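# Reverse the pivot pin so its head sits at yellow cheek

## Task

The pivot pin was inserted from the wrong side. Take it out, flip it end for end so its head ends up at the yellow cheek, and push it fully in so it again passes through every part it currently passes through.

## Robot and tools

Robot: two arms, left_arm and right_arm, each ending in a two-finger gripper. Calibrated bases in the scene frame: left_arm at (-0.066, +0.531, +0.048) m, quat_wxyz (+1.000, 0, 0, +0.009); right_arm at (-0.057, -0.509, +0.048) m, quat_wxyz (+1.000, 0, 0, 0). A camera stand sits behind them. Cameras: cam_high, cam_low, cam_left_wrist, cam_right_wrist, all 672x504.

Frames. Scene frame: origin at table-top height midway between the nominal bases, +x out over the table, +z up, left_arm on the +y side (image sides may differ). Reported positions (m), quaternions and velocities (m/s, rad/s) use this frame; printed values can be a few cm off, more at long reach. Motion offsets instead use each gripper's own Hand target axes: +z points along the fingers, y is the open/close direction, and +x is the side where a block protrudes about 10 cm from the last joint. end_effector_position is the point between the closed pads; closed fingertips reach about 19 mm past it (6 mm when open).

A row is 18 numbers, each in [-1, 1], always covering both arms: left dx, dy, dz, rx, ry, rz, left gripper position, force_limit, speed, then the same nine for the right. The six pose numbers are an offset (not a pose) from that arm's Hand target as it stood when the action or move began; 1.0 equals 0.6 m or 180 degrees, and rx, ry, rz form one rotation vector. Every row counts from that same start, so repeating an offset moves further. Six zeros re-request the current Hand target. Orientation is clipped each step to within 32 degrees of the measured one. If a gripper rests short of its Hand target, send the gap as an offset; to stop pressing on something, command a target back behind the gripper.

Gripper numbers: position +1 = fully open (85 mm), about -0.8 = pads touching, -1 = close until blocked. speed -1/0/+1 gives roughly 20/85/150 mm/s. force_limit and speed together set grip strength (about 30 to 100 N per pad on a slow close, well over 100 N on a fast close starting wide). Both start at +1. To keep a gripper unchanged, resend its last three numbers; a 0 is itself a command. New force_limit or speed only apply after a position change of at least 0.01.

Tools:
- execute_actions(actions, cameras): actions is a list of actions; each is up to 15 rows, one per 1/30 s step, the last row held to fill 15 steps. Empty list returns state plus images.
- move(target, speed, blend, stop_force, zero, blocking, cameras): target is one row or up to 15 rows, all offsets from the Hand targets at the move's start. speed is m/s (0.002 to 3.6, default 0.25; turning up to twice that in rad/s), one value or one per target. blend in m rounds corners in a list; 0 stops at each. stop_force (3 to 120 N, both arms) ends an arm's path on felt resistance along its travel; unreliable when the gripper rotates, and omit it when backing off something. zero (default true) re-zeros the sensor first. blocking=false returns early but cannot go with stop_force. Paths are straight, do not avoid obstacles, stop after 10 s, and grippers lag and overshoot more when fast. Avoid routing near an arm's own base.
- wait(seconds 0 to 10), stop(), zoom_image(camera, region [x0, y0, x1, y1], at most 504 px each side, on the latest image), zero_wrist_force(arm), finished_scene(scene = current scene number, irreversible).

Results: per arm end_effector_position, end_effector_quat_wxyz, velocities (omitted when joints are within noise), Hand target (next offsets start here), Tool commands, Joint positions and torques (whole drive output, includes arm weight), Wrist force/torque in the gripper's axes plus the peak since last shown, object_status, position_measured (counts: 3 open, 78 about 60 mm, 130 about 40 mm, 180 about 20 mm, 230 pads meet), and step positions for action calls. object_status: 0 moving, 1 blocked while opening, 2 blocked while closing (a grip), 3 reached the requested opening or pads met. A move adds a line such as done, off_target, moving, held or fault, plus limits=paced (pose clipped) or limits=held (steps withheld by a check). done does not prove nothing was disturbed.

Cautions: an arm stops for 10 s if contact force anywhere on it reaches roughly 150 N or a joint hits its torque limit (wrist joints only about 18 to 20 N m; wrists push about 15 N m). The arms are stiff, so aiming even slightly beyond a firm contact can fault; approach slowly, ideally with stop_force. Do not let the arms or fingers collide or squeeze each other; a clearance check only partly prevents this. Nothing may fall or be left off the table. Avoid drops, releasing moving parts, hard impacts, squeezing a part hard while it is still supported, and large forces or twists on a gripper. Long holds or stretched poses heat motors; MOTOR HOT warns, and overheating locks the arm for 30 s or more. The goal must hold after the robot lets go.

Each tool is called as name(argument=value, ...), one argument or row to a line, values as JSON.

## Session

execute_actions(
  actions=[],
)

Scene clock: 0.00 s.
left_arm: end_effector_position=(+0.2740, +0.3573, +0.1467) position_measured=3 object_status=3 end_effector_quat_wxyz=(-0.218, -0.096, +0.971, -0.004) | right_arm: end_effector_position=(+0.1261, -0.2047, +0.3110) position_measured=3 object_status=3 end_effector_quat_wxyz=(-0.027, +0.759, +0.650, +0.010)
Joint positions: left_arm=[-0.646 -1.477 2.077 -1.837 -1.864 -0.774] | right_arm=[4.532 -1.158 -2.078 -1.426 1.599 3.117]
Joint velocities: within noise
Joint torques (N m): no reading
Wrist force (N): no reading
Wrist torque (N m): no reading
Wrist force, peak (N): no reading
Hand target: left_arm +0.2740, +0.3573, +0.1467; -0.218, -0.096, +0.971, -0.004 | right_arm +0.1261, -0.2047, +0.3110; -0.027, +0.759, +0.650, +0.010
Tool commands: left_gripper/position=+1.0 left_gripper/force_limit=+1.0 left_gripper/speed=+1.0 right_gripper/position=+1.0 right_gripper/force_limit=+1.0 right_gripper/speed=+1.0

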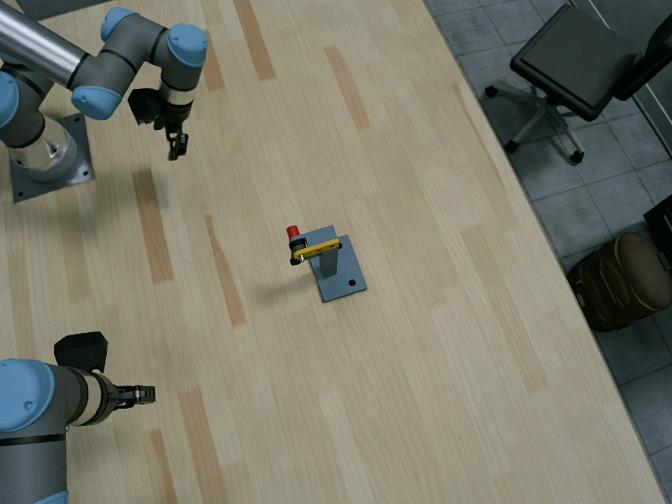

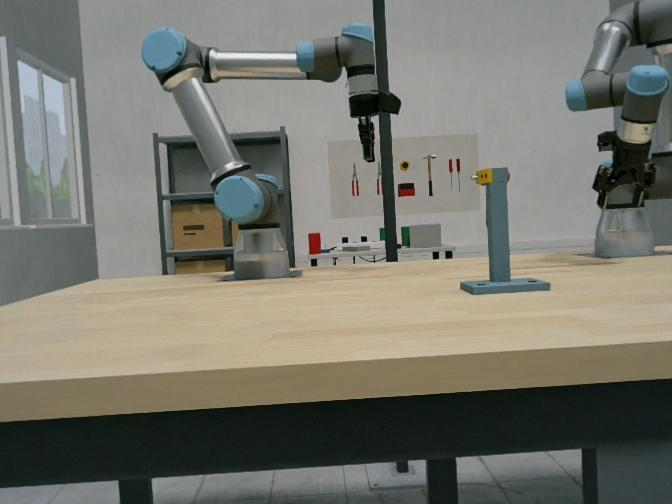

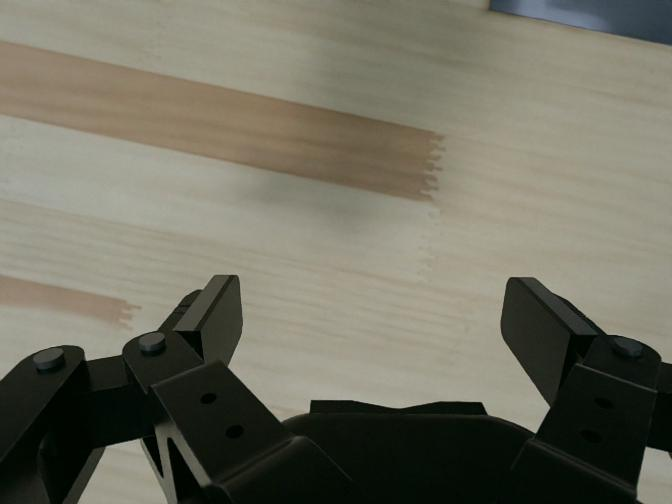

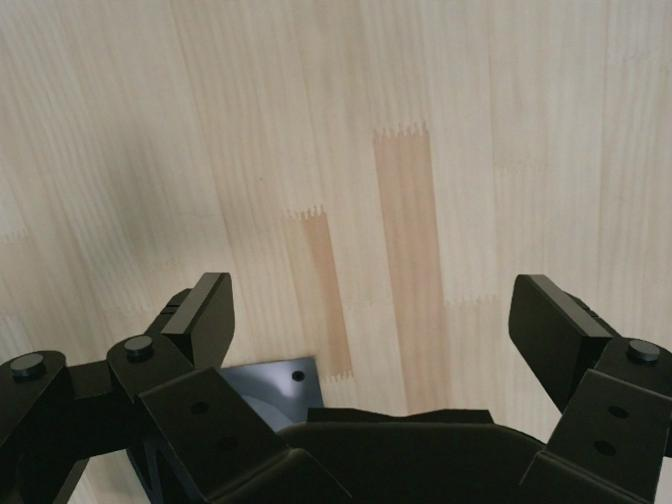

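zoom_image(
  camera="cam_high",
  region=[260, 200, 390, 320],
)

zoom_image(
  camera="cam_low",
  region=[440, 150, 570, 300],
)

Scaled by 3.877 from the camera's 672x504 image, which has a finer 960x720 frame.

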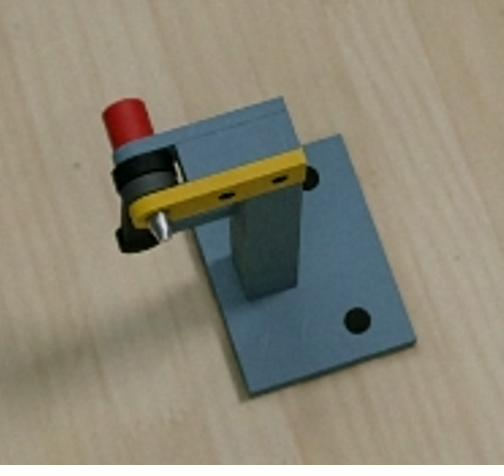

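Scaled by 3.360 from the camera's 672x504 image, which has a finer 960x720 frame.

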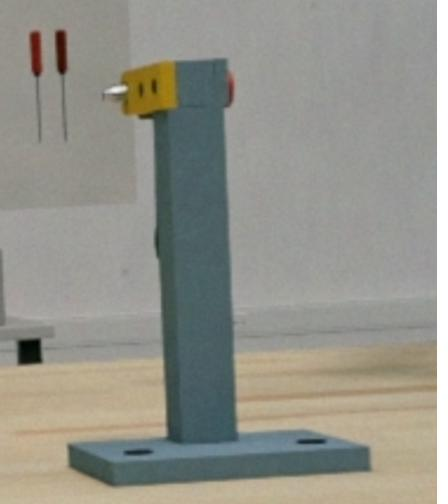

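move(
  target=[0,0,0,0,0,0,1,1,1,0.088,0.487,-0.226,0,0,0,1,1,1],
  cameras=["all"],
)

Scene clock: 3.83 s.
left_arm: end_effector_position=(+0.2740, +0.3573, +0.1467) position_measured=3 object_status=3 end_effector_quat_wxyz=(-0.218, -0.096, +0.971, -0.004) | right_arm: end_effector_position=(+0.4255, -0.2049, +0.4410) position_measured=3 object_status=3 end_effector_quat_wxyz=(-0.027, +0.759, +0.650, +0.010)
Joint positions: left_arm=[-0.646 -1.477 2.077 -1.837 -1.864 -0.774] | right_arm=[3.915 -1.725 -1.25 -1.713 1.623 2.5]
Joint torques (N m): left_arm=[0 -27.79 -20.92 -1.72 -0.56 0.3] | right_arm=[-7.07 23.93 36.82 0.57 1.57 -1.34]
Wrist force (N): left_arm=[0.0 -0.1 0.1] | right_arm=[0.0 -0.1 0.0]
Wrist torque (N m): left_arm=[-0.01 0.01 0.01] | right_arm=[-0.01 0.00 0.02]
Wrist force, peak (N): left_arm=[0.1 0.2 0.4] | right_arm=[0.2 1.9 -1.1]
Hand target: left_arm +0.2740, +0.3573, +0.1467; -0.218, -0.096, +0.971, -0.004 | right_arm +0.4255, -0.2049, +0.4410; -0.027, +0.759, +0.650, +0.010
Off the commanded pose: left_arm 0.000 m, 0 deg | right_arm 0.000 m, 0 deg.
move: done

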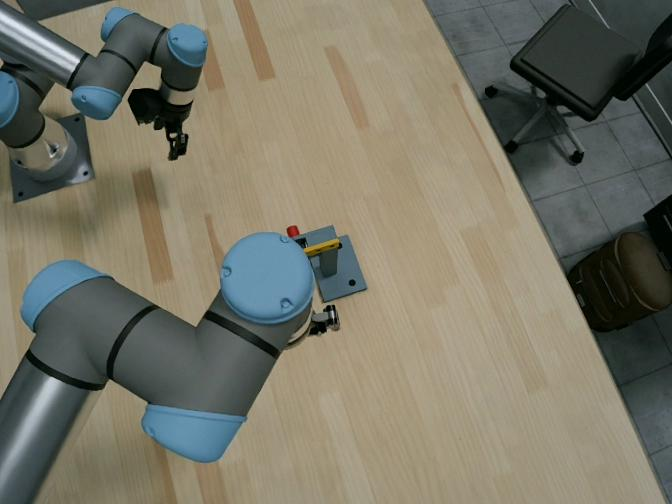

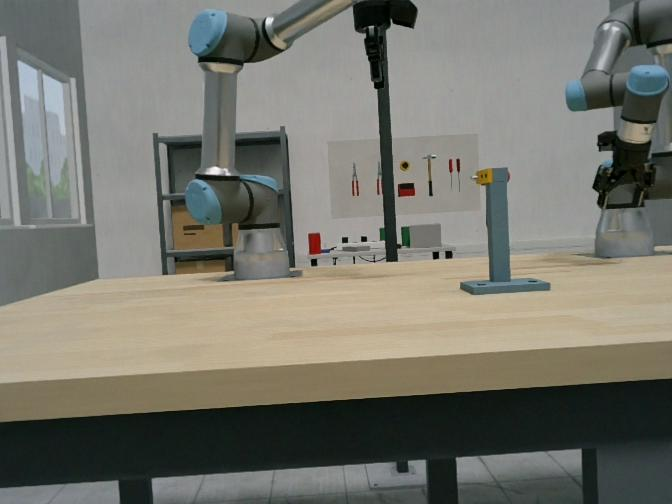

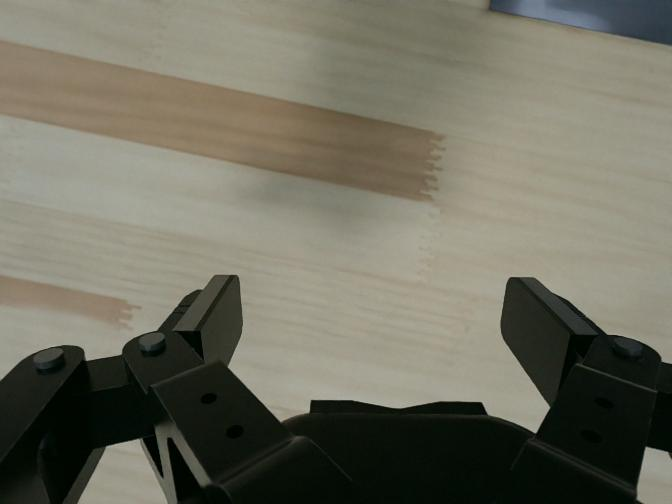

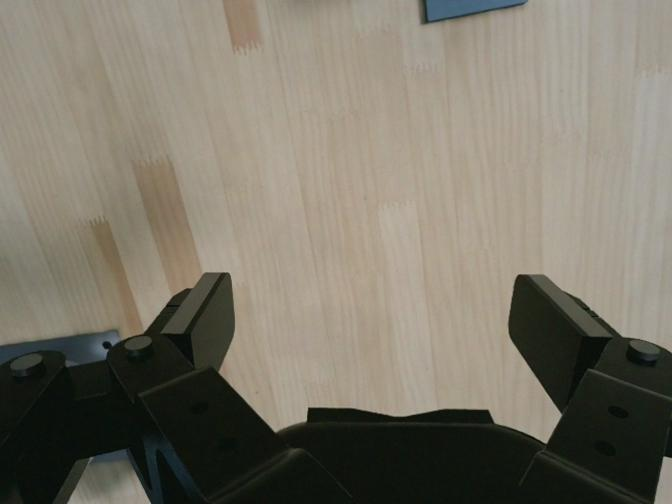

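move(
  target=[0,0,0,0,0,0,1,1,1,0.1,0.2,0,0,0.16,0,1,1,1],
  cameras=["cam_right_wrist"],
)

Scene clock: 5.93 s.
left_arm: end_effector_position=(+0.2740, +0.3573, +0.1467) position_measured=3 object_status=3 end_effector_quat_wxyz=(-0.218, -0.096, +0.971, -0.004) | right_arm: end_effector_position=(+0.5533, -0.1642, +0.4408) position_measured=3 object_status=3 end_effector_quat_wxyz=(-0.188, +0.733, +0.623, +0.199)
Joint positions: left_arm=[-0.646 -1.477 2.077 -1.837 -1.864 -0.774] | right_arm=[3.694 -1.888 -1.228 -1.233 1.999 2.365]
Joint torques (N m): left_arm=[-0.24 -26.98 -19.03 -1.7 -0.83 0.32] | right_arm=[-7.46 33.33 37.94 5.66 2.58 1.2]
Wrist force (N): left_arm=[0.0 -0.1 0.2] | right_arm=[-0.5 0.4 -0.1]
Wrist torque (N m): left_arm=[-0.01 0.01 0.01] | right_arm=[0.10 0.09 -0.14]
Wrist force, peak (N): left_arm=[-0.3 0.1 -0.1] | right_arm=[-0.7 1.4 0.0]
Hand target: left_arm +0.2740, +0.3573, +0.1467; -0.218, -0.096, +0.971, -0.004 | right_arm +0.5533, -0.1642, +0.4408; -0.188, +0.733, +0.623, +0.199
Off the commanded pose: left_arm 0.000 m, 0 deg | right_arm 0.000 m, 0 deg.
move: done
Images, in order (width x height): cam_right_wrist 672x504.

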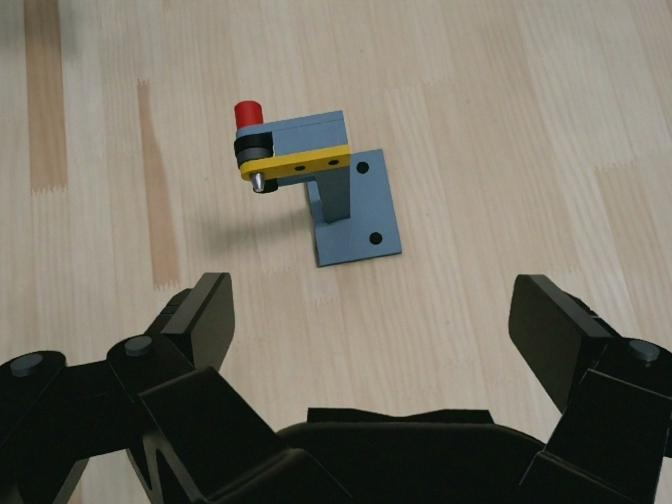

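zoom_image(
  camera="cam_right_wrist",
  region=[210, 80, 420, 280],
)

Scaled by 2.400 from the camera's 672x504 image, which has a finer 960x720 frame.

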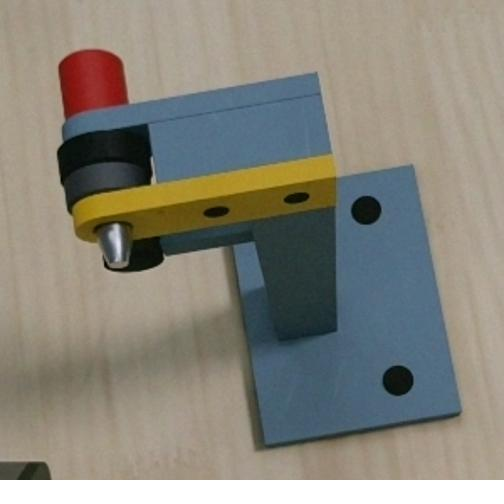

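move(
  target=[0,0,0,0,0,0,1,1,1,0,-0.18,0,0,0,0,1,1,1],
  cameras=["cam_right_wrist"],
)

move(
  target=[0,0,0,0,0,0,1,1,1,0,0,0.16,0,0,0,1,1,1],
  cameras=["cam_right_wrist"],
)

zoom_image(
  camera="cam_right_wrist",
  region=[240, 0, 540, 225],
)

Scene clock: 7.83 s.
left_arm: end_effector_position=(+0.2740, +0.3573, +0.1467) position_measured=3 object_status=3 end_effector_quat_wxyz=(-0.218, -0.096, +0.971, -0.004) | right_arm: end_effector_position=(+0.4467, -0.1476, +0.4437) position_measured=3 object_status=3 end_effector_quat_wxyz=(-0.188, +0.733, +0.623, +0.199)
Joint positions: left_arm=[-0.646 -1.477 2.077 -1.837 -1.864 -0.774] | right_arm=[3.826 -1.664 -1.506 -1.126 1.948 2.498]
Joint torques (N m): left_arm=[-0.98 -27.11 -18.41 -1.78 -0.59 0.4] | right_arm=[6.21 40.33 12.57 6.07 -0.68 2.24]
Wrist force (N): left_arm=[-0.2 0.0 -0.1] | right_arm=[-0.5 0.3 -0.3]
Wrist torque (N m): left_arm=[0.01 0.03 0.01] | right_arm=[0.09 0.09 -0.25]
Wrist force, peak (N): left_arm=[0.1 0.1 -0.4] | right_arm=[-0.8 2.2 -0.3]
Hand target: left_arm +0.2740, +0.3573, +0.1467; -0.218, -0.096, +0.971, -0.004 | right_arm +0.4467, -0.1476, +0.4437; -0.188, +0.733, +0.623, +0.199
Off the commanded pose: left_arm 0.000 m, 0 deg | right_arm 0.000 m, 0 deg.
move: done
Images, in order (width x height): cam_right_wrist 672x504.

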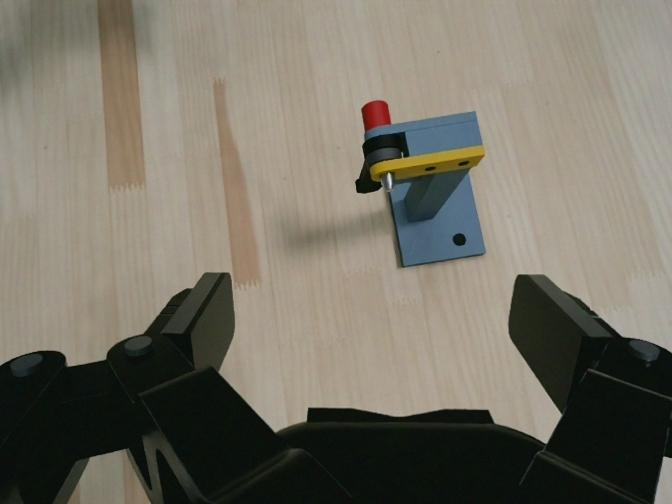

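Scene clock: 8.80 s.
left_arm: end_effector_position=(+0.2740, +0.3573, +0.1467) position_measured=3 object_status=3 end_effector_quat_wxyz=(-0.218, -0.096, +0.971, -0.004) | right_arm: end_effector_position=(+0.4522, -0.0974, +0.3621) position_measured=3 object_status=3 end_effector_quat_wxyz=(-0.188, +0.733, +0.623, +0.199)
Joint positions: left_arm=[-0.646 -1.477 2.077 -1.837 -1.864 -0.774] | right_arm=[3.89 -1.758 -1.613 -0.903 1.922 2.56]
Joint torques (N m): left_arm=[0.26 -28.63 -19.49 -1.91 -0.88 0.37] | right_arm=[5.69 26.01 11.75 6.17 -0.84 2.3]
Wrist force (N): left_arm=[0.1 -0.2 -0.1] | right_arm=[-0.5 0.4 -0.3]
Wrist torque (N m): left_arm=[-0.03 -0.02 0.01] | right_arm=[0.09 0.08 -0.27]
Wrist force, peak (N): left_arm=[0.0 0.3 -0.2] | right_arm=[-0.4 0.3 -2.4]
Hand target: left_arm +0.2740, +0.3573, +0.1467; -0.218, -0.096, +0.971, -0.004 | right_arm +0.4522, -0.0974, +0.3621; -0.188, +0.733, +0.623, +0.199
Off the commanded pose: left_arm 0.000 m, 0 deg | right_arm 0.000 m, 0 deg.
move: done
Images, in order (width x height): cam_right_wrist 672x504.

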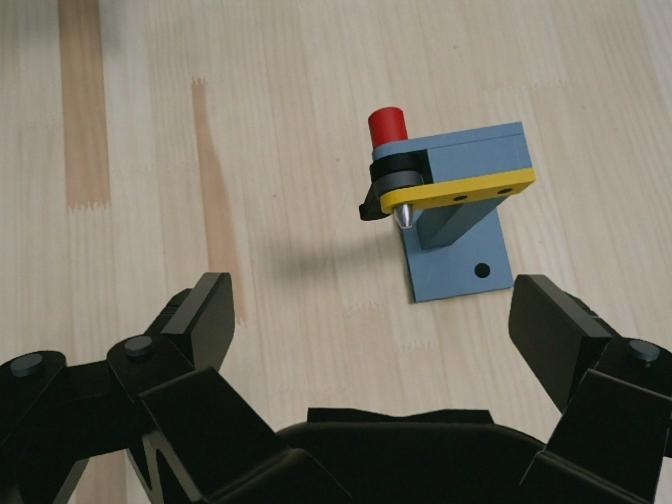

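Scaled by 1.680 from the camera's 672x504 image, which has a finer 960x720 frame.

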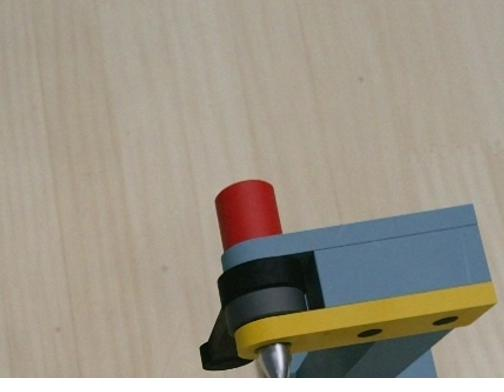

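move(
  target=[0,0,0,0,0,0,1,1,1,-0.055,-0.26,0.193,-0.413,0.272,0.2216,1,1,1],
  cameras=["all"],
  speed=0.4,
)

Scene clock: 13.43 s.
left_arm: end_effector_position=(+0.2740, +0.3573, +0.1467) position_measured=3 object_status=3 end_effector_quat_wxyz=(-0.218, -0.096, +0.971, -0.004) | right_arm: end_effector_position=(+0.3005, -0.0406, +0.2504) position_measured=3 object_status=3 end_effector_quat_wxyz=(-0.008, +0.696, +0.007, +0.718)
Joint positions: left_arm=[-0.646 -1.477 2.077 -1.837 -1.864 -0.774] | right_arm=[4.782 -2.288 -2.106 0.693 -0.057 3.7]
Joint torques (N m): left_arm=[-0.28 -27.11 -19.68 -1.93 -0.82 0.28] | right_arm=[-7.51 30.86 21.91 3.39 -3.18 -1.72]
Wrist force (N): left_arm=[0.0 0.1 0.1] | right_arm=[-2.5 0.1 -1.2]
Wrist torque (N m): left_arm=[0.02 0.00 0.01] | right_arm=[0.37 0.52 -0.32]
Wrist force, peak (N): left_arm=[0.4 0.2 0.1] | right_arm=[-3.2 -0.6 -1.7]
Hand target: left_arm +0.2740, +0.3573, +0.1467; -0.218, -0.096, +0.971, -0.004 | right_arm +0.3000, -0.0405, +0.2506; +0.000, +0.707, +0.000, +0.707
Off the commanded pose: left_arm 0.000 m, 0 deg | right_arm 0.000 m, 2 deg.
move: done

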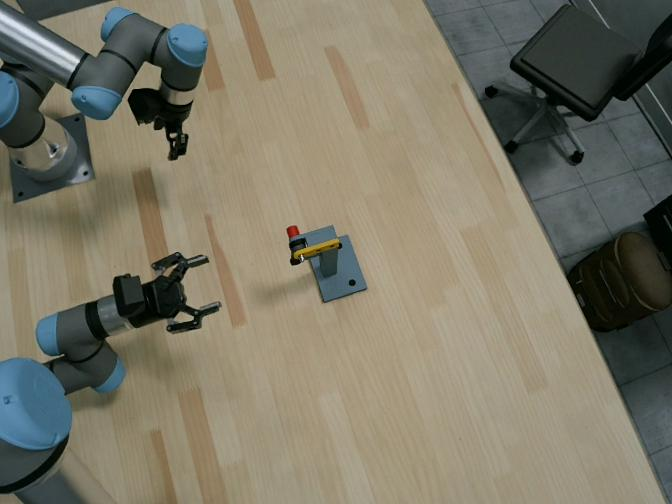

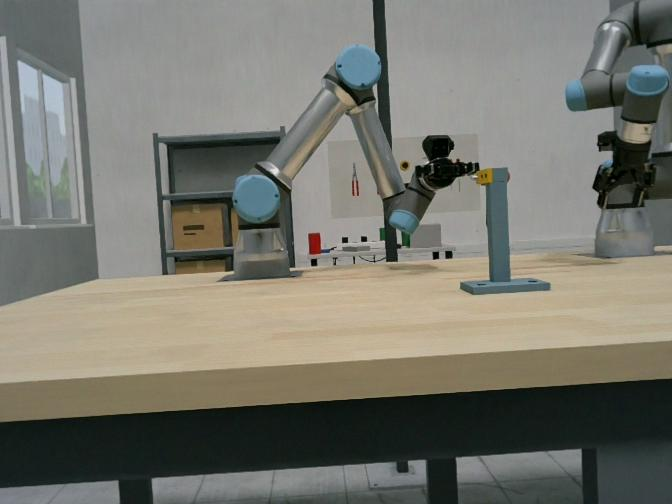

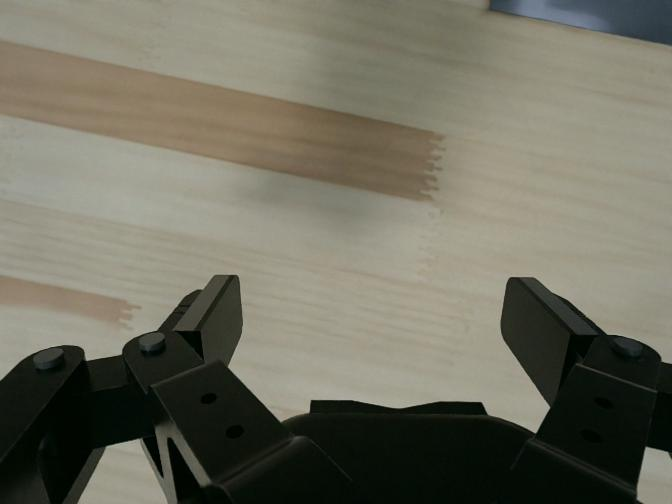

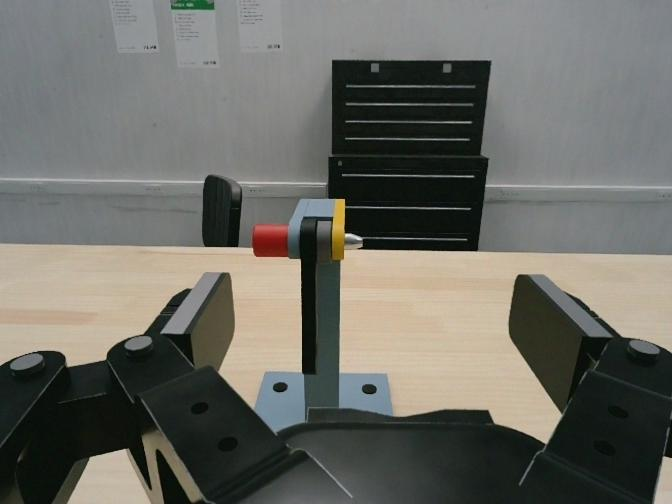

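zoom_image(
  camera="cam_right_wrist",
  region=[235, 185, 415, 425],
)

Scaled by 2.100 from the camera's 672x504 image, which has a finer 960x720 frame.

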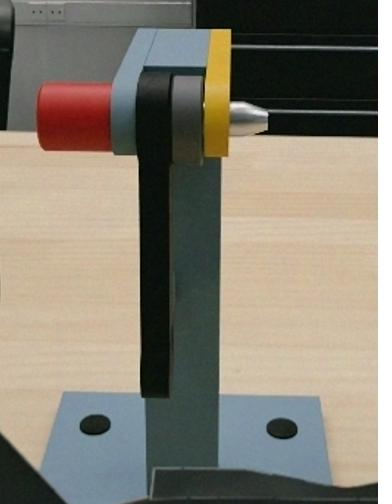

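move(
  target=[0,0,0,0,0,0,1,1,1,-0.05,0.33,0.27,0.5,0,0,1,1,1],
  cameras=["cam_right_wrist"],
  speed=0.4,
)

zoom_image(
  camera="cam_right_wrist",
  region=[230, 130, 470, 370],
)

Scene clock: 17.63 s.
left_arm: end_effector_position=(+0.2740, +0.3573, +0.1467) position_measured=3 object_status=3 end_effector_quat_wxyz=(-0.218, -0.096, +0.971, -0.004) | right_arm: end_effector_position=(+0.4538, -0.2319, +0.2216) position_measured=3 object_status=3 end_effector_quat_wxyz=(-0.456, +0.542, +0.453, +0.541)
Joint positions: left_arm=[-0.646 -1.477 2.077 -1.837 -1.864 -0.774] | right_arm=[3.483 -2.418 -1.956 1.238 2.627 3.149]
Joint torques (N m): left_arm=[0.13 -26.69 -20.7 -1.82 -0.84 0.13] | right_arm=[6.99 51.74 -3.98 3.15 -1.42 1.42]
Wrist force (N): left_arm=[-0.1 0.0 -0.2] | right_arm=[-2.5 0.2 -1.1]
Wrist torque (N m): left_arm=[0.00 0.02 0.01] | right_arm=[0.37 0.50 -0.44]
Wrist force, peak (N): left_arm=[-0.1 -0.4 -0.2] | right_arm=[-7.8 7.0 -6.5]
Hand target: left_arm +0.2740, +0.3573, +0.1467; -0.218, -0.096, +0.971, -0.004 | right_arm +0.4538, -0.2319, +0.2216; -0.456, +0.542, +0.453, +0.541 (not the last commanded pose)
Off the commanded pose: left_arm 0.000 m, 0 deg | right_arm 0.011 m, 10 deg.
move: held (right_arm; a check stopped the path); limits=held
pose unreachable (right arm): on one or more control steps of this call, first in action 0 (counted from 0), this arm could not follow its commanded pose, so it was not sent that pose on those steps. It may still have moved: this result reports where it is.
cause: moving toward the commanded pose would bring two parts of the arm too close to each other (its gripper and another part of the arm, with joints 4 (wrist 1) to 6 (wrist 3) between them, 13 mm apart when it was first held).
Images, in order (width x height): cam_right_wrist 672x504.

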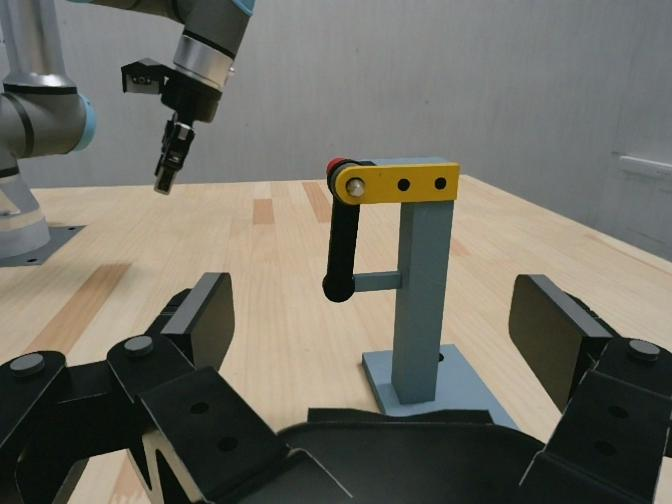

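Scaled by 2.100 from the camera's 672x504 image, which has a finer 960x720 frame.

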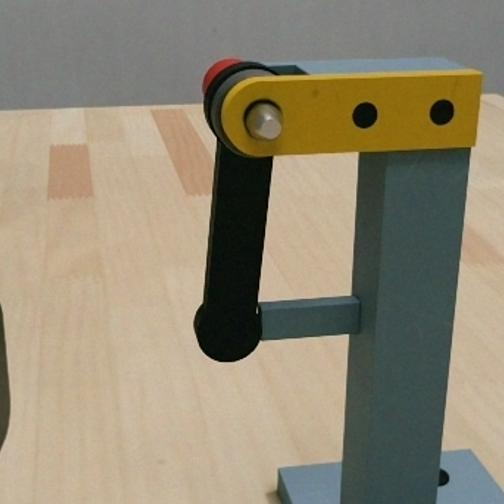

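move(
  target=[
    [-0.001,-0.3,-0.03,0.0494,-0.6375,0.0536,1,1,1,0.2625,-0.122,0.1687,-0.0881,-0.472,-0.1728,1,1,1],
    [-0.0027,-0.62,-0.0577,0.0494,-0.6375,0.0536,1,1,1,0.121,-0.097,0.416,-0.0881,-0.472,-0.1728,1,1,1],
  ],
  cameras=["all"],
  speed=0.4,
)

Scene clock: 25.13 s.
left_arm: end_effector_position=(+0.3591, -0.0059, +0.1647) position_measured=3 object_status=3 end_effector_quat_wxyz=(+0.708, -0.022, +0.705, +0.022) | right_arm: end_effector_position=(+0.4399, +0.0238, +0.2949) position_measured=3 object_status=3 end_effector_quat_wxyz=(+0.183, +0.683, +0.683, +0.184)
Joint positions: left_arm=[-1.526 -0.836 1.934 -2.542 0.005 -1.699] | right_arm=[4.314 -1.956 -1.466 -1.068 1.091 2.689]
Joint torques (N m): left_arm=[8.41 -56.89 -21.02 -0.39 3.41 -0.77] | right_arm=[-6.95 34.66 36.73 0.65 0.38 -0.64]
Wrist force (N): left_arm=[0.6 -1.9 1.2] | right_arm=[-1.1 0.1 -0.5]
Wrist torque (N m): left_arm=[0.04 0.13 0.22] | right_arm=[0.12 0.14 -0.10]
Wrist force, peak (N): left_arm=[0.2 -4.1 1.6] | right_arm=[-2.8 1.9 -0.7]
Hand target: left_arm +0.3598, -0.0059, +0.1647; +0.706, +0.000, +0.708, -0.001 | right_arm +0.4399, +0.0238, +0.2949; +0.183, +0.683, +0.683, +0.184
Off the commanded pose: left_arm 0.001 m, 4 deg | right_arm 0.000 m, 0 deg.
move: off_target (left_arm)

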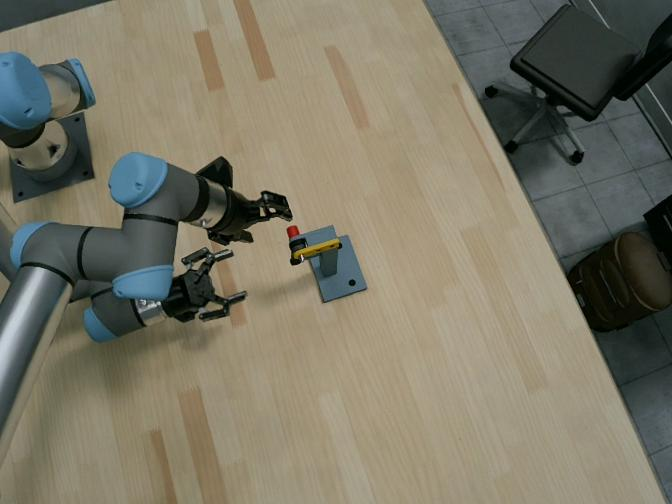

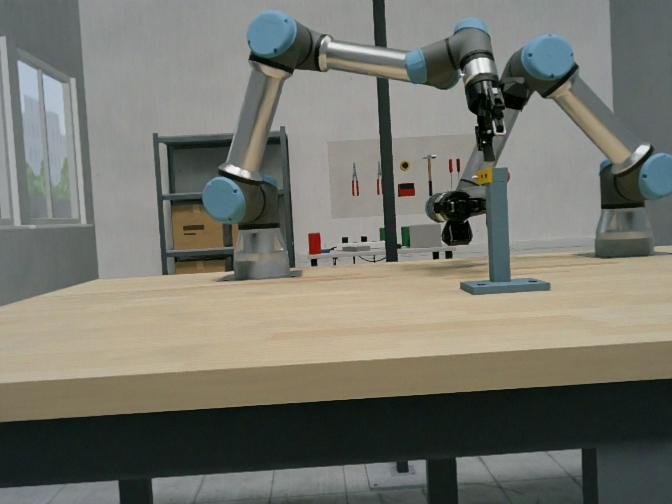

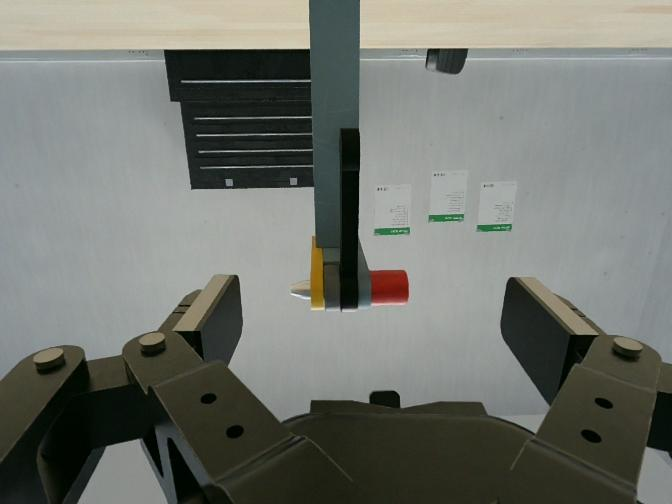

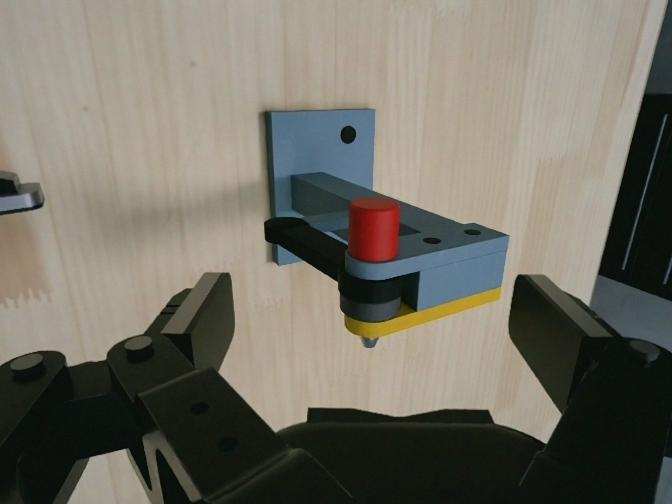

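move(
  target=[0,0.004,0.13,0.02,0,0,1,1,1,0,0.0107,0.085,0,0,0,1,1,1],
  cameras=["cam_left_wrist","cam_right_wrist"],
)

Scene clock: 29.80 s.
left_arm: end_effector_position=(+0.4378, -0.0036, +0.1645) position_measured=3 object_status=3 end_effector_quat_wxyz=(+0.706, +0.022, +0.708, -0.023) | right_arm: end_effector_position=(+0.4710, +0.0238, +0.2540) position_measured=3 object_status=3 end_effector_quat_wxyz=(+0.183, +0.683, +0.683, +0.184)
Joint positions: left_arm=[-1.379 -0.868 1.627 -0.748 0.274 -3.153] | right_arm=[4.27 -2.032 -1.471 -0.966 1.102 2.641]
Joint torques (N m): left_arm=[9 -39.81 -23.72 1.32 2.87 -1.49] | right_arm=[-7.69 38.08 36.12 5.62 0.5 -1.43]
Wrist force (N): left_arm=[0.5 -1.8 1.5] | right_arm=[-1.3 0.0 -0.4]
Wrist torque (N m): left_arm=[0.01 0.13 0.32] | right_arm=[0.11 0.19 0.02]
Wrist force, peak (N): left_arm=[0.7 -2.6 2.9] | right_arm=[-1.1 -0.1 -1.6]
Hand target: left_arm +0.4378, -0.0036, +0.1645; +0.706, +0.022, +0.708, -0.023 | right_arm +0.4710, +0.0238, +0.2540; +0.183, +0.683, +0.683, +0.184
Off the commanded pose: left_arm 0.000 m, 0 deg | right_arm 0.000 m, 0 deg.
move: done
Images, in order (width x height): cam_left_wrist 672x504, cam_right_wrist 672x504.

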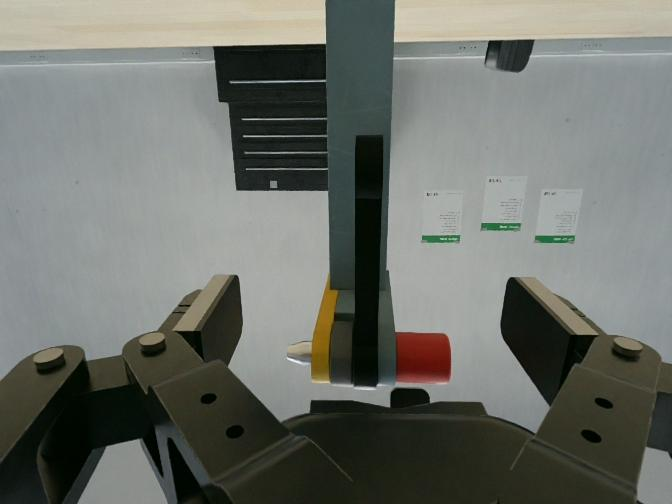

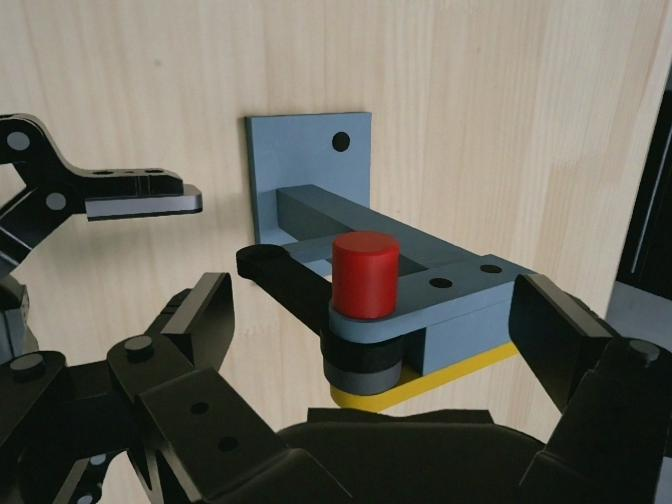

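move(
  target=[
    [0,0,0.067,-0.02,0,0,1,-1,-1,0,0,0,0,0,0,1,1,1],
    [0,0,0.067,-0.02,0,0,-1,-1,-1,0,0,0,0,0,0,1,1,1],
  ],
  cameras=["cam_left_wrist","cam_right_wrist"],
)

Scene clock: 35.53 s.
left_arm: end_effector_position=(+0.4780, -0.0061, +0.1644) position_measured=206 object_status=2 end_effector_quat_wxyz=(+0.706, +0.000, +0.708, +0.000) | right_arm: end_effector_position=(+0.4710, +0.0238, +0.2540) position_measured=3 object_status=3 end_effector_quat_wxyz=(+0.183, +0.683, +0.683, +0.184)
Joint positions: left_arm=[-1.32 -0.806 1.503 -0.686 0.271 -3.154] | right_arm=[4.27 -2.032 -1.471 -0.966 1.102 2.641]
Joint torques (N m): left_arm=[5.78 -45.32 -25.08 0.2 -1.18 -0.9] | right_arm=[-6.83 36.98 35.78 5.6 0.33 -1.49]
Wrist force (N): left_arm=[-1.8 1.8 -4.6] | right_arm=[-1.3 0.2 -0.4]
Wrist torque (N m): left_arm=[-0.03 0.19 0.11] | right_arm=[0.13 0.18 0.02]
Wrist force, peak (N): left_arm=[-1.6 1.8 -4.9] | right_arm=[-1.5 0.2 -0.5]
Hand target: left_arm +0.4779, -0.0061, +0.1644; +0.706, +0.000, +0.708, -0.001 | right_arm +0.4710, +0.0238, +0.2540; +0.183, +0.683, +0.683, +0.184
Off the commanded pose: left_arm 0.000 m, 0 deg | right_arm 0.000 m, 0 deg.
move: done
Images, in order (width x height): cam_left_wrist 672x504, cam_right_wrist 672x504.

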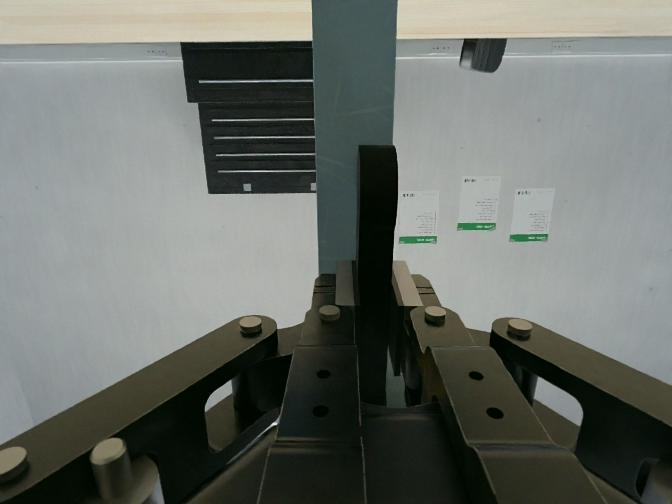

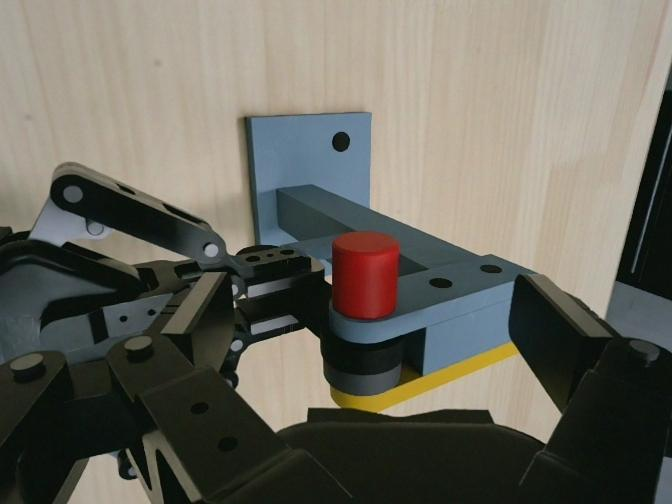

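move(
  target=[
    [0,0,0,0,0,0,-1,-1,-1,0,0,0.0667,0,0,0,0.1,-0.5,-1],
    [0,0,0,0,0,0,-1,-1,-1,0,0,0.0667,0,0,0,-1,-0.5,-1],
  ],
  cameras=["cam_left_wrist","cam_right_wrist"],
  speed=0.1,
)

Scene clock: 39.57 s.
left_arm: end_effector_position=(+0.4779, -0.0061, +0.1644) position_measured=206 object_status=2 end_effector_quat_wxyz=(+0.706, +0.000, +0.708, -0.001) | right_arm: end_effector_position=(+0.4910, +0.0239, +0.2193) position_measured=174 object_status=0 end_effector_quat_wxyz=(+0.183, +0.683, +0.683, +0.184)
Joint positions: left_arm=[-1.32 -0.806 1.503 -0.686 0.271 -3.154] | right_arm=[4.243 -2.092 -1.476 -0.887 1.109 2.611]
Joint torques (N m): left_arm=[-7.17 -52.88 -21.31 -1.6 3.59 1.08] | right_arm=[-6.86 46.47 36.12 5.67 -6.89 -1.73]
Wrist force (N): left_arm=[-10.9 2.7 -4.0] | right_arm=[-2.5 -19.8 -9.0]
Wrist torque (N m): left_arm=[-0.07 0.29 0.12] | right_arm=[-0.04 0.19 0.19]
Wrist force, peak (N): left_arm=[-11.6 2.6 -4.0] | right_arm=[-2.4 -20.0 -9.3]
Hand target: left_arm +0.4779, -0.0061, +0.1644; +0.706, +0.000, +0.708, -0.001 | right_arm +0.4910, +0.0239, +0.2194; +0.183, +0.683, +0.683, +0.184
Off the commanded pose: left_arm 0.000 m, 0 deg | right_arm 0.000 m, 0 deg.
move: done
Images, in order (width x height): cam_left_wrist 672x504, cam_right_wrist 672x504.

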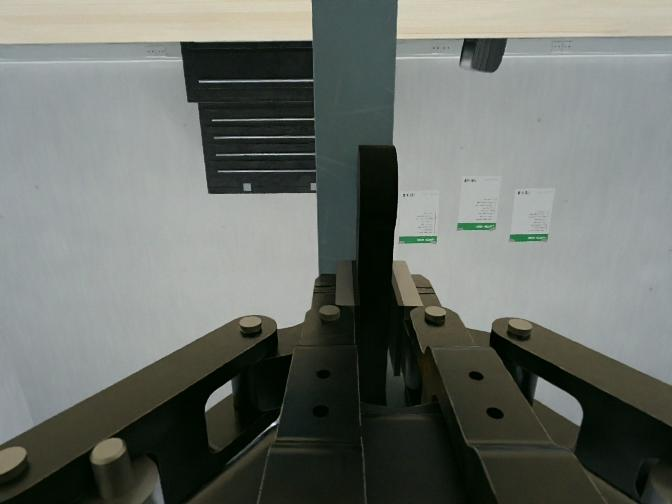

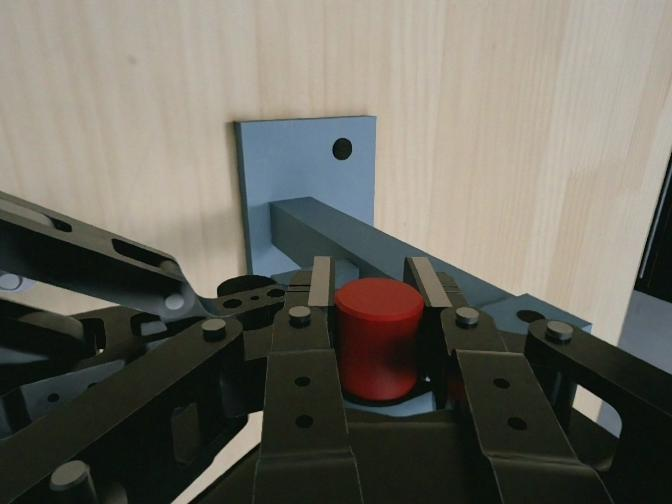

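move(
  target=[0,0,0,0,0,0,-1,-1,-1,0,-0.0017,0,0,0,0,-1,-0.5,-1],
  speed=0.05,
)

Scene clock: 40.67 s.
left_arm: end_effector_position=(+0.4779, -0.0061, +0.1644) position_measured=206 object_status=2 end_effector_quat_wxyz=(+0.706, +0.000, +0.708, -0.001) | right_arm: end_effector_position=(+0.4902, +0.0239, +0.2189) position_measured=174 object_status=2 end_effector_quat_wxyz=(+0.183, +0.683, +0.683, +0.184)
Joint positions: left_arm=[-1.32 -0.806 1.503 -0.686 0.271 -3.154] | right_arm=[4.244 -2.091 -1.479 -0.886 1.108 2.612]
Joint torques (N m): left_arm=[-7.44 -55.33 -19.01 0.08 3.53 0.99] | right_arm=[5.59 57.13 9.96 4.95 -1.21 1.24]
Wrist force (N): left_arm=[-4.2 1.7 -1.3] | right_arm=[3.2 1.6 2.5]
Wrist torque (N m): left_arm=[-0.07 0.21 0.10] | right_arm=[0.18 0.11 -0.09]
Wrist force, peak (N): left_arm=[-11.7 2.9 -3.8] | right_arm=[-2.2 -20.3 -9.2]
Hand target: left_arm +0.4779, -0.0061, +0.1644; +0.706, +0.000, +0.708, -0.001 | right_arm +0.4902, +0.0239, +0.2188; +0.183, +0.683, +0.683, +0.184
Off the commanded pose: left_arm 0.000 m, 0 deg | right_arm 0.000 m, 0 deg.
move: done

move(
  target=[
    [0,-0.0012,0,0,0,0,-1,-1,-1,0,0,0,0,0,0,-1,-0.5,-1],
    [0,-0.0012,0,0,0,0,-1,-1,-1,0.05,0,0,0,0,0,-1,-0.5,-1],
  ],
  cameras=["cam_left_wrist","cam_right_wrist"],
  speed=0.05,
)

Scene clock: 42.63 s.
left_arm: end_effector_position=(+0.4779, -0.0068, +0.1644) position_measured=206 object_status=2 end_effector_quat_wxyz=(+0.706, +0.000, +0.708, -0.001) | right_arm: end_effector_position=(+0.4901, +0.0538, +0.2189) position_measured=174 object_status=2 end_effector_quat_wxyz=(+0.183, +0.683, +0.683, +0.184)
Joint positions: left_arm=[-1.32 -0.805 1.501 -0.685 0.27 -3.154] | right_arm=[4.264 -2.143 -1.393 -0.929 1.103 2.633]
Joint torques (N m): left_arm=[-11.51 -42.26 -28.65 0.96 -0.28 -0.91] | right_arm=[4.78 42.59 37.6 1.88 -3.38 1.93]
Wrist force (N): left_arm=[-5.3 9.5 -7.0] | right_arm=[-6.5 -4.8 -2.1]
Wrist torque (N m): left_arm=[-0.18 0.23 -0.08] | right_arm=[0.08 0.26 0.12]
Wrist force, peak (N): left_arm=[-5.7 10.0 -8.5] | right_arm=[-6.8 -5.0 -2.3]
Hand target: left_arm +0.4779, -0.0068, +0.1644; +0.706, +0.000, +0.708, -0.001 | right_arm +0.4901, +0.0539, +0.2189; +0.183, +0.683, +0.683, +0.184
Off the commanded pose: left_arm 0.000 m, 0 deg | right_arm 0.000 m, 0 deg.
move: done
Images, in order (width x height): cam_left_wrist 672x504, cam_right_wrist 672x504.

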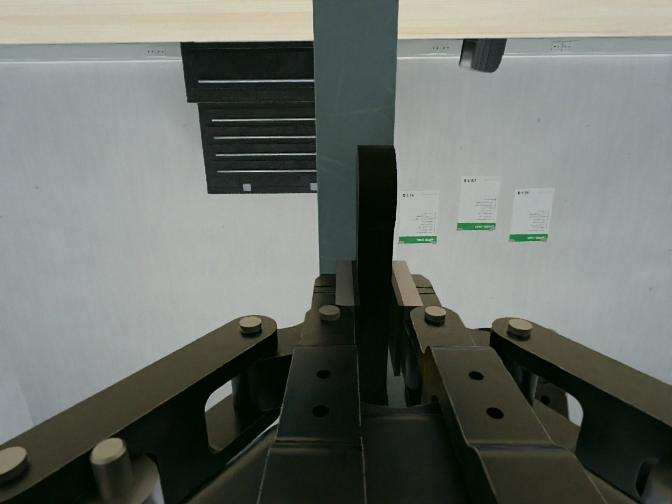

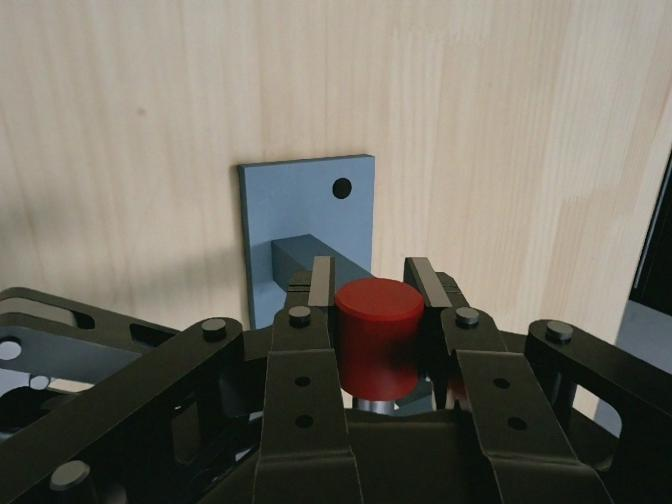

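move(
  target=[0,0,0,0,0,0,-1,-1,-1,0.065,0,0,0,0,0,-1,-0.5,-1],
  cameras=["cam_left_wrist","cam_right_wrist"],
  speed=0.06,
)

zoom_image(
  camera="cam_left_wrist",
  region=[260, 230, 480, 450],
)

Scene clock: 44.00 s.
left_arm: end_effector_position=(+0.4779, -0.0068, +0.1643) position_measured=206 object_status=2 end_effector_quat_wxyz=(+0.706, +0.000, +0.708, -0.001) | right_arm: end_effector_position=(+0.4901, +0.0929, +0.2189) position_measured=174 object_status=2 end_effector_quat_wxyz=(+0.183, +0.683, +0.683, +0.184)
Joint positions: left_arm=[-1.32 -0.805 1.501 -0.684 0.27 -3.154] | right_arm=[4.287 -2.214 -1.272 -0.991 1.098 2.659]
Joint torques (N m): left_arm=[-9.67 -60.27 -27.23 -0.57 -0.29 -0.78] | right_arm=[6.57 46.13 35.59 0.93 -3.23 2.16]
Wrist force (N): left_arm=[3.3 8.6 0.0] | right_arm=[-1.2 -0.5 0.4]
Wrist torque (N m): left_arm=[-0.12 0.08 -0.08] | right_arm=[0.13 0.17 -0.09]
Wrist force, peak (N): left_arm=[-6.0 10.1 -8.0] | right_arm=[-7.3 -5.0 -2.2]
Hand target: left_arm +0.4779, -0.0068, +0.1644; +0.706, +0.000, +0.708, -0.001 | right_arm +0.4901, +0.0929, +0.2189; +0.183, +0.683, +0.683, +0.184
Off the commanded pose: left_arm 0.000 m, 0 deg | right_arm 0.000 m, 0 deg.
move: done
Images, in order (width x height): cam_left_wrist 672x504, cam_right_wrist 672x504.

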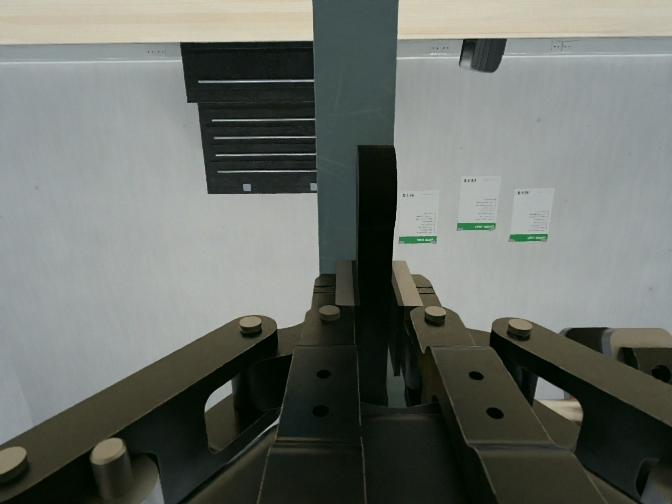

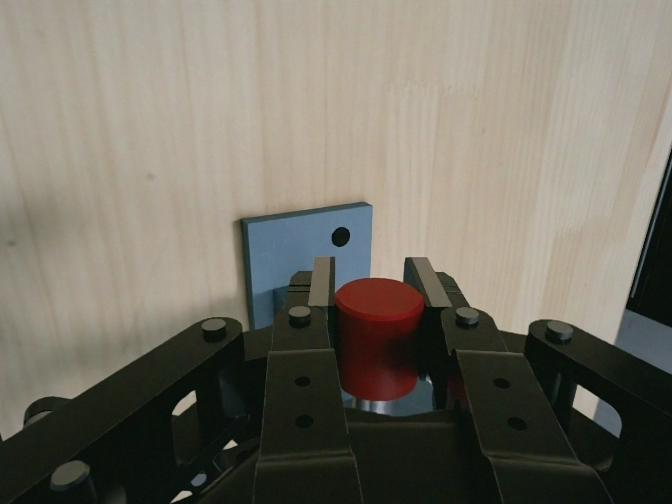

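Scaled by 2.291 from the camera's 672x504 image, which has a finer 960x720 frame.

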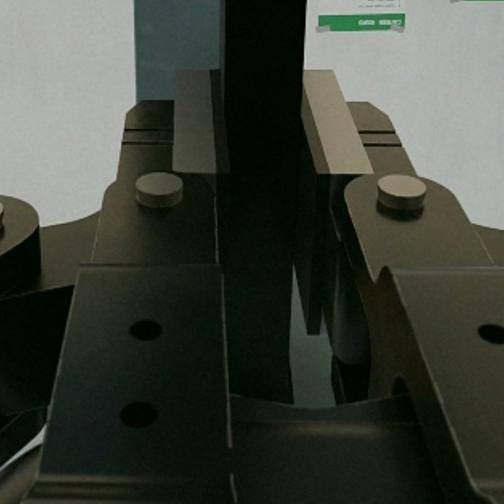

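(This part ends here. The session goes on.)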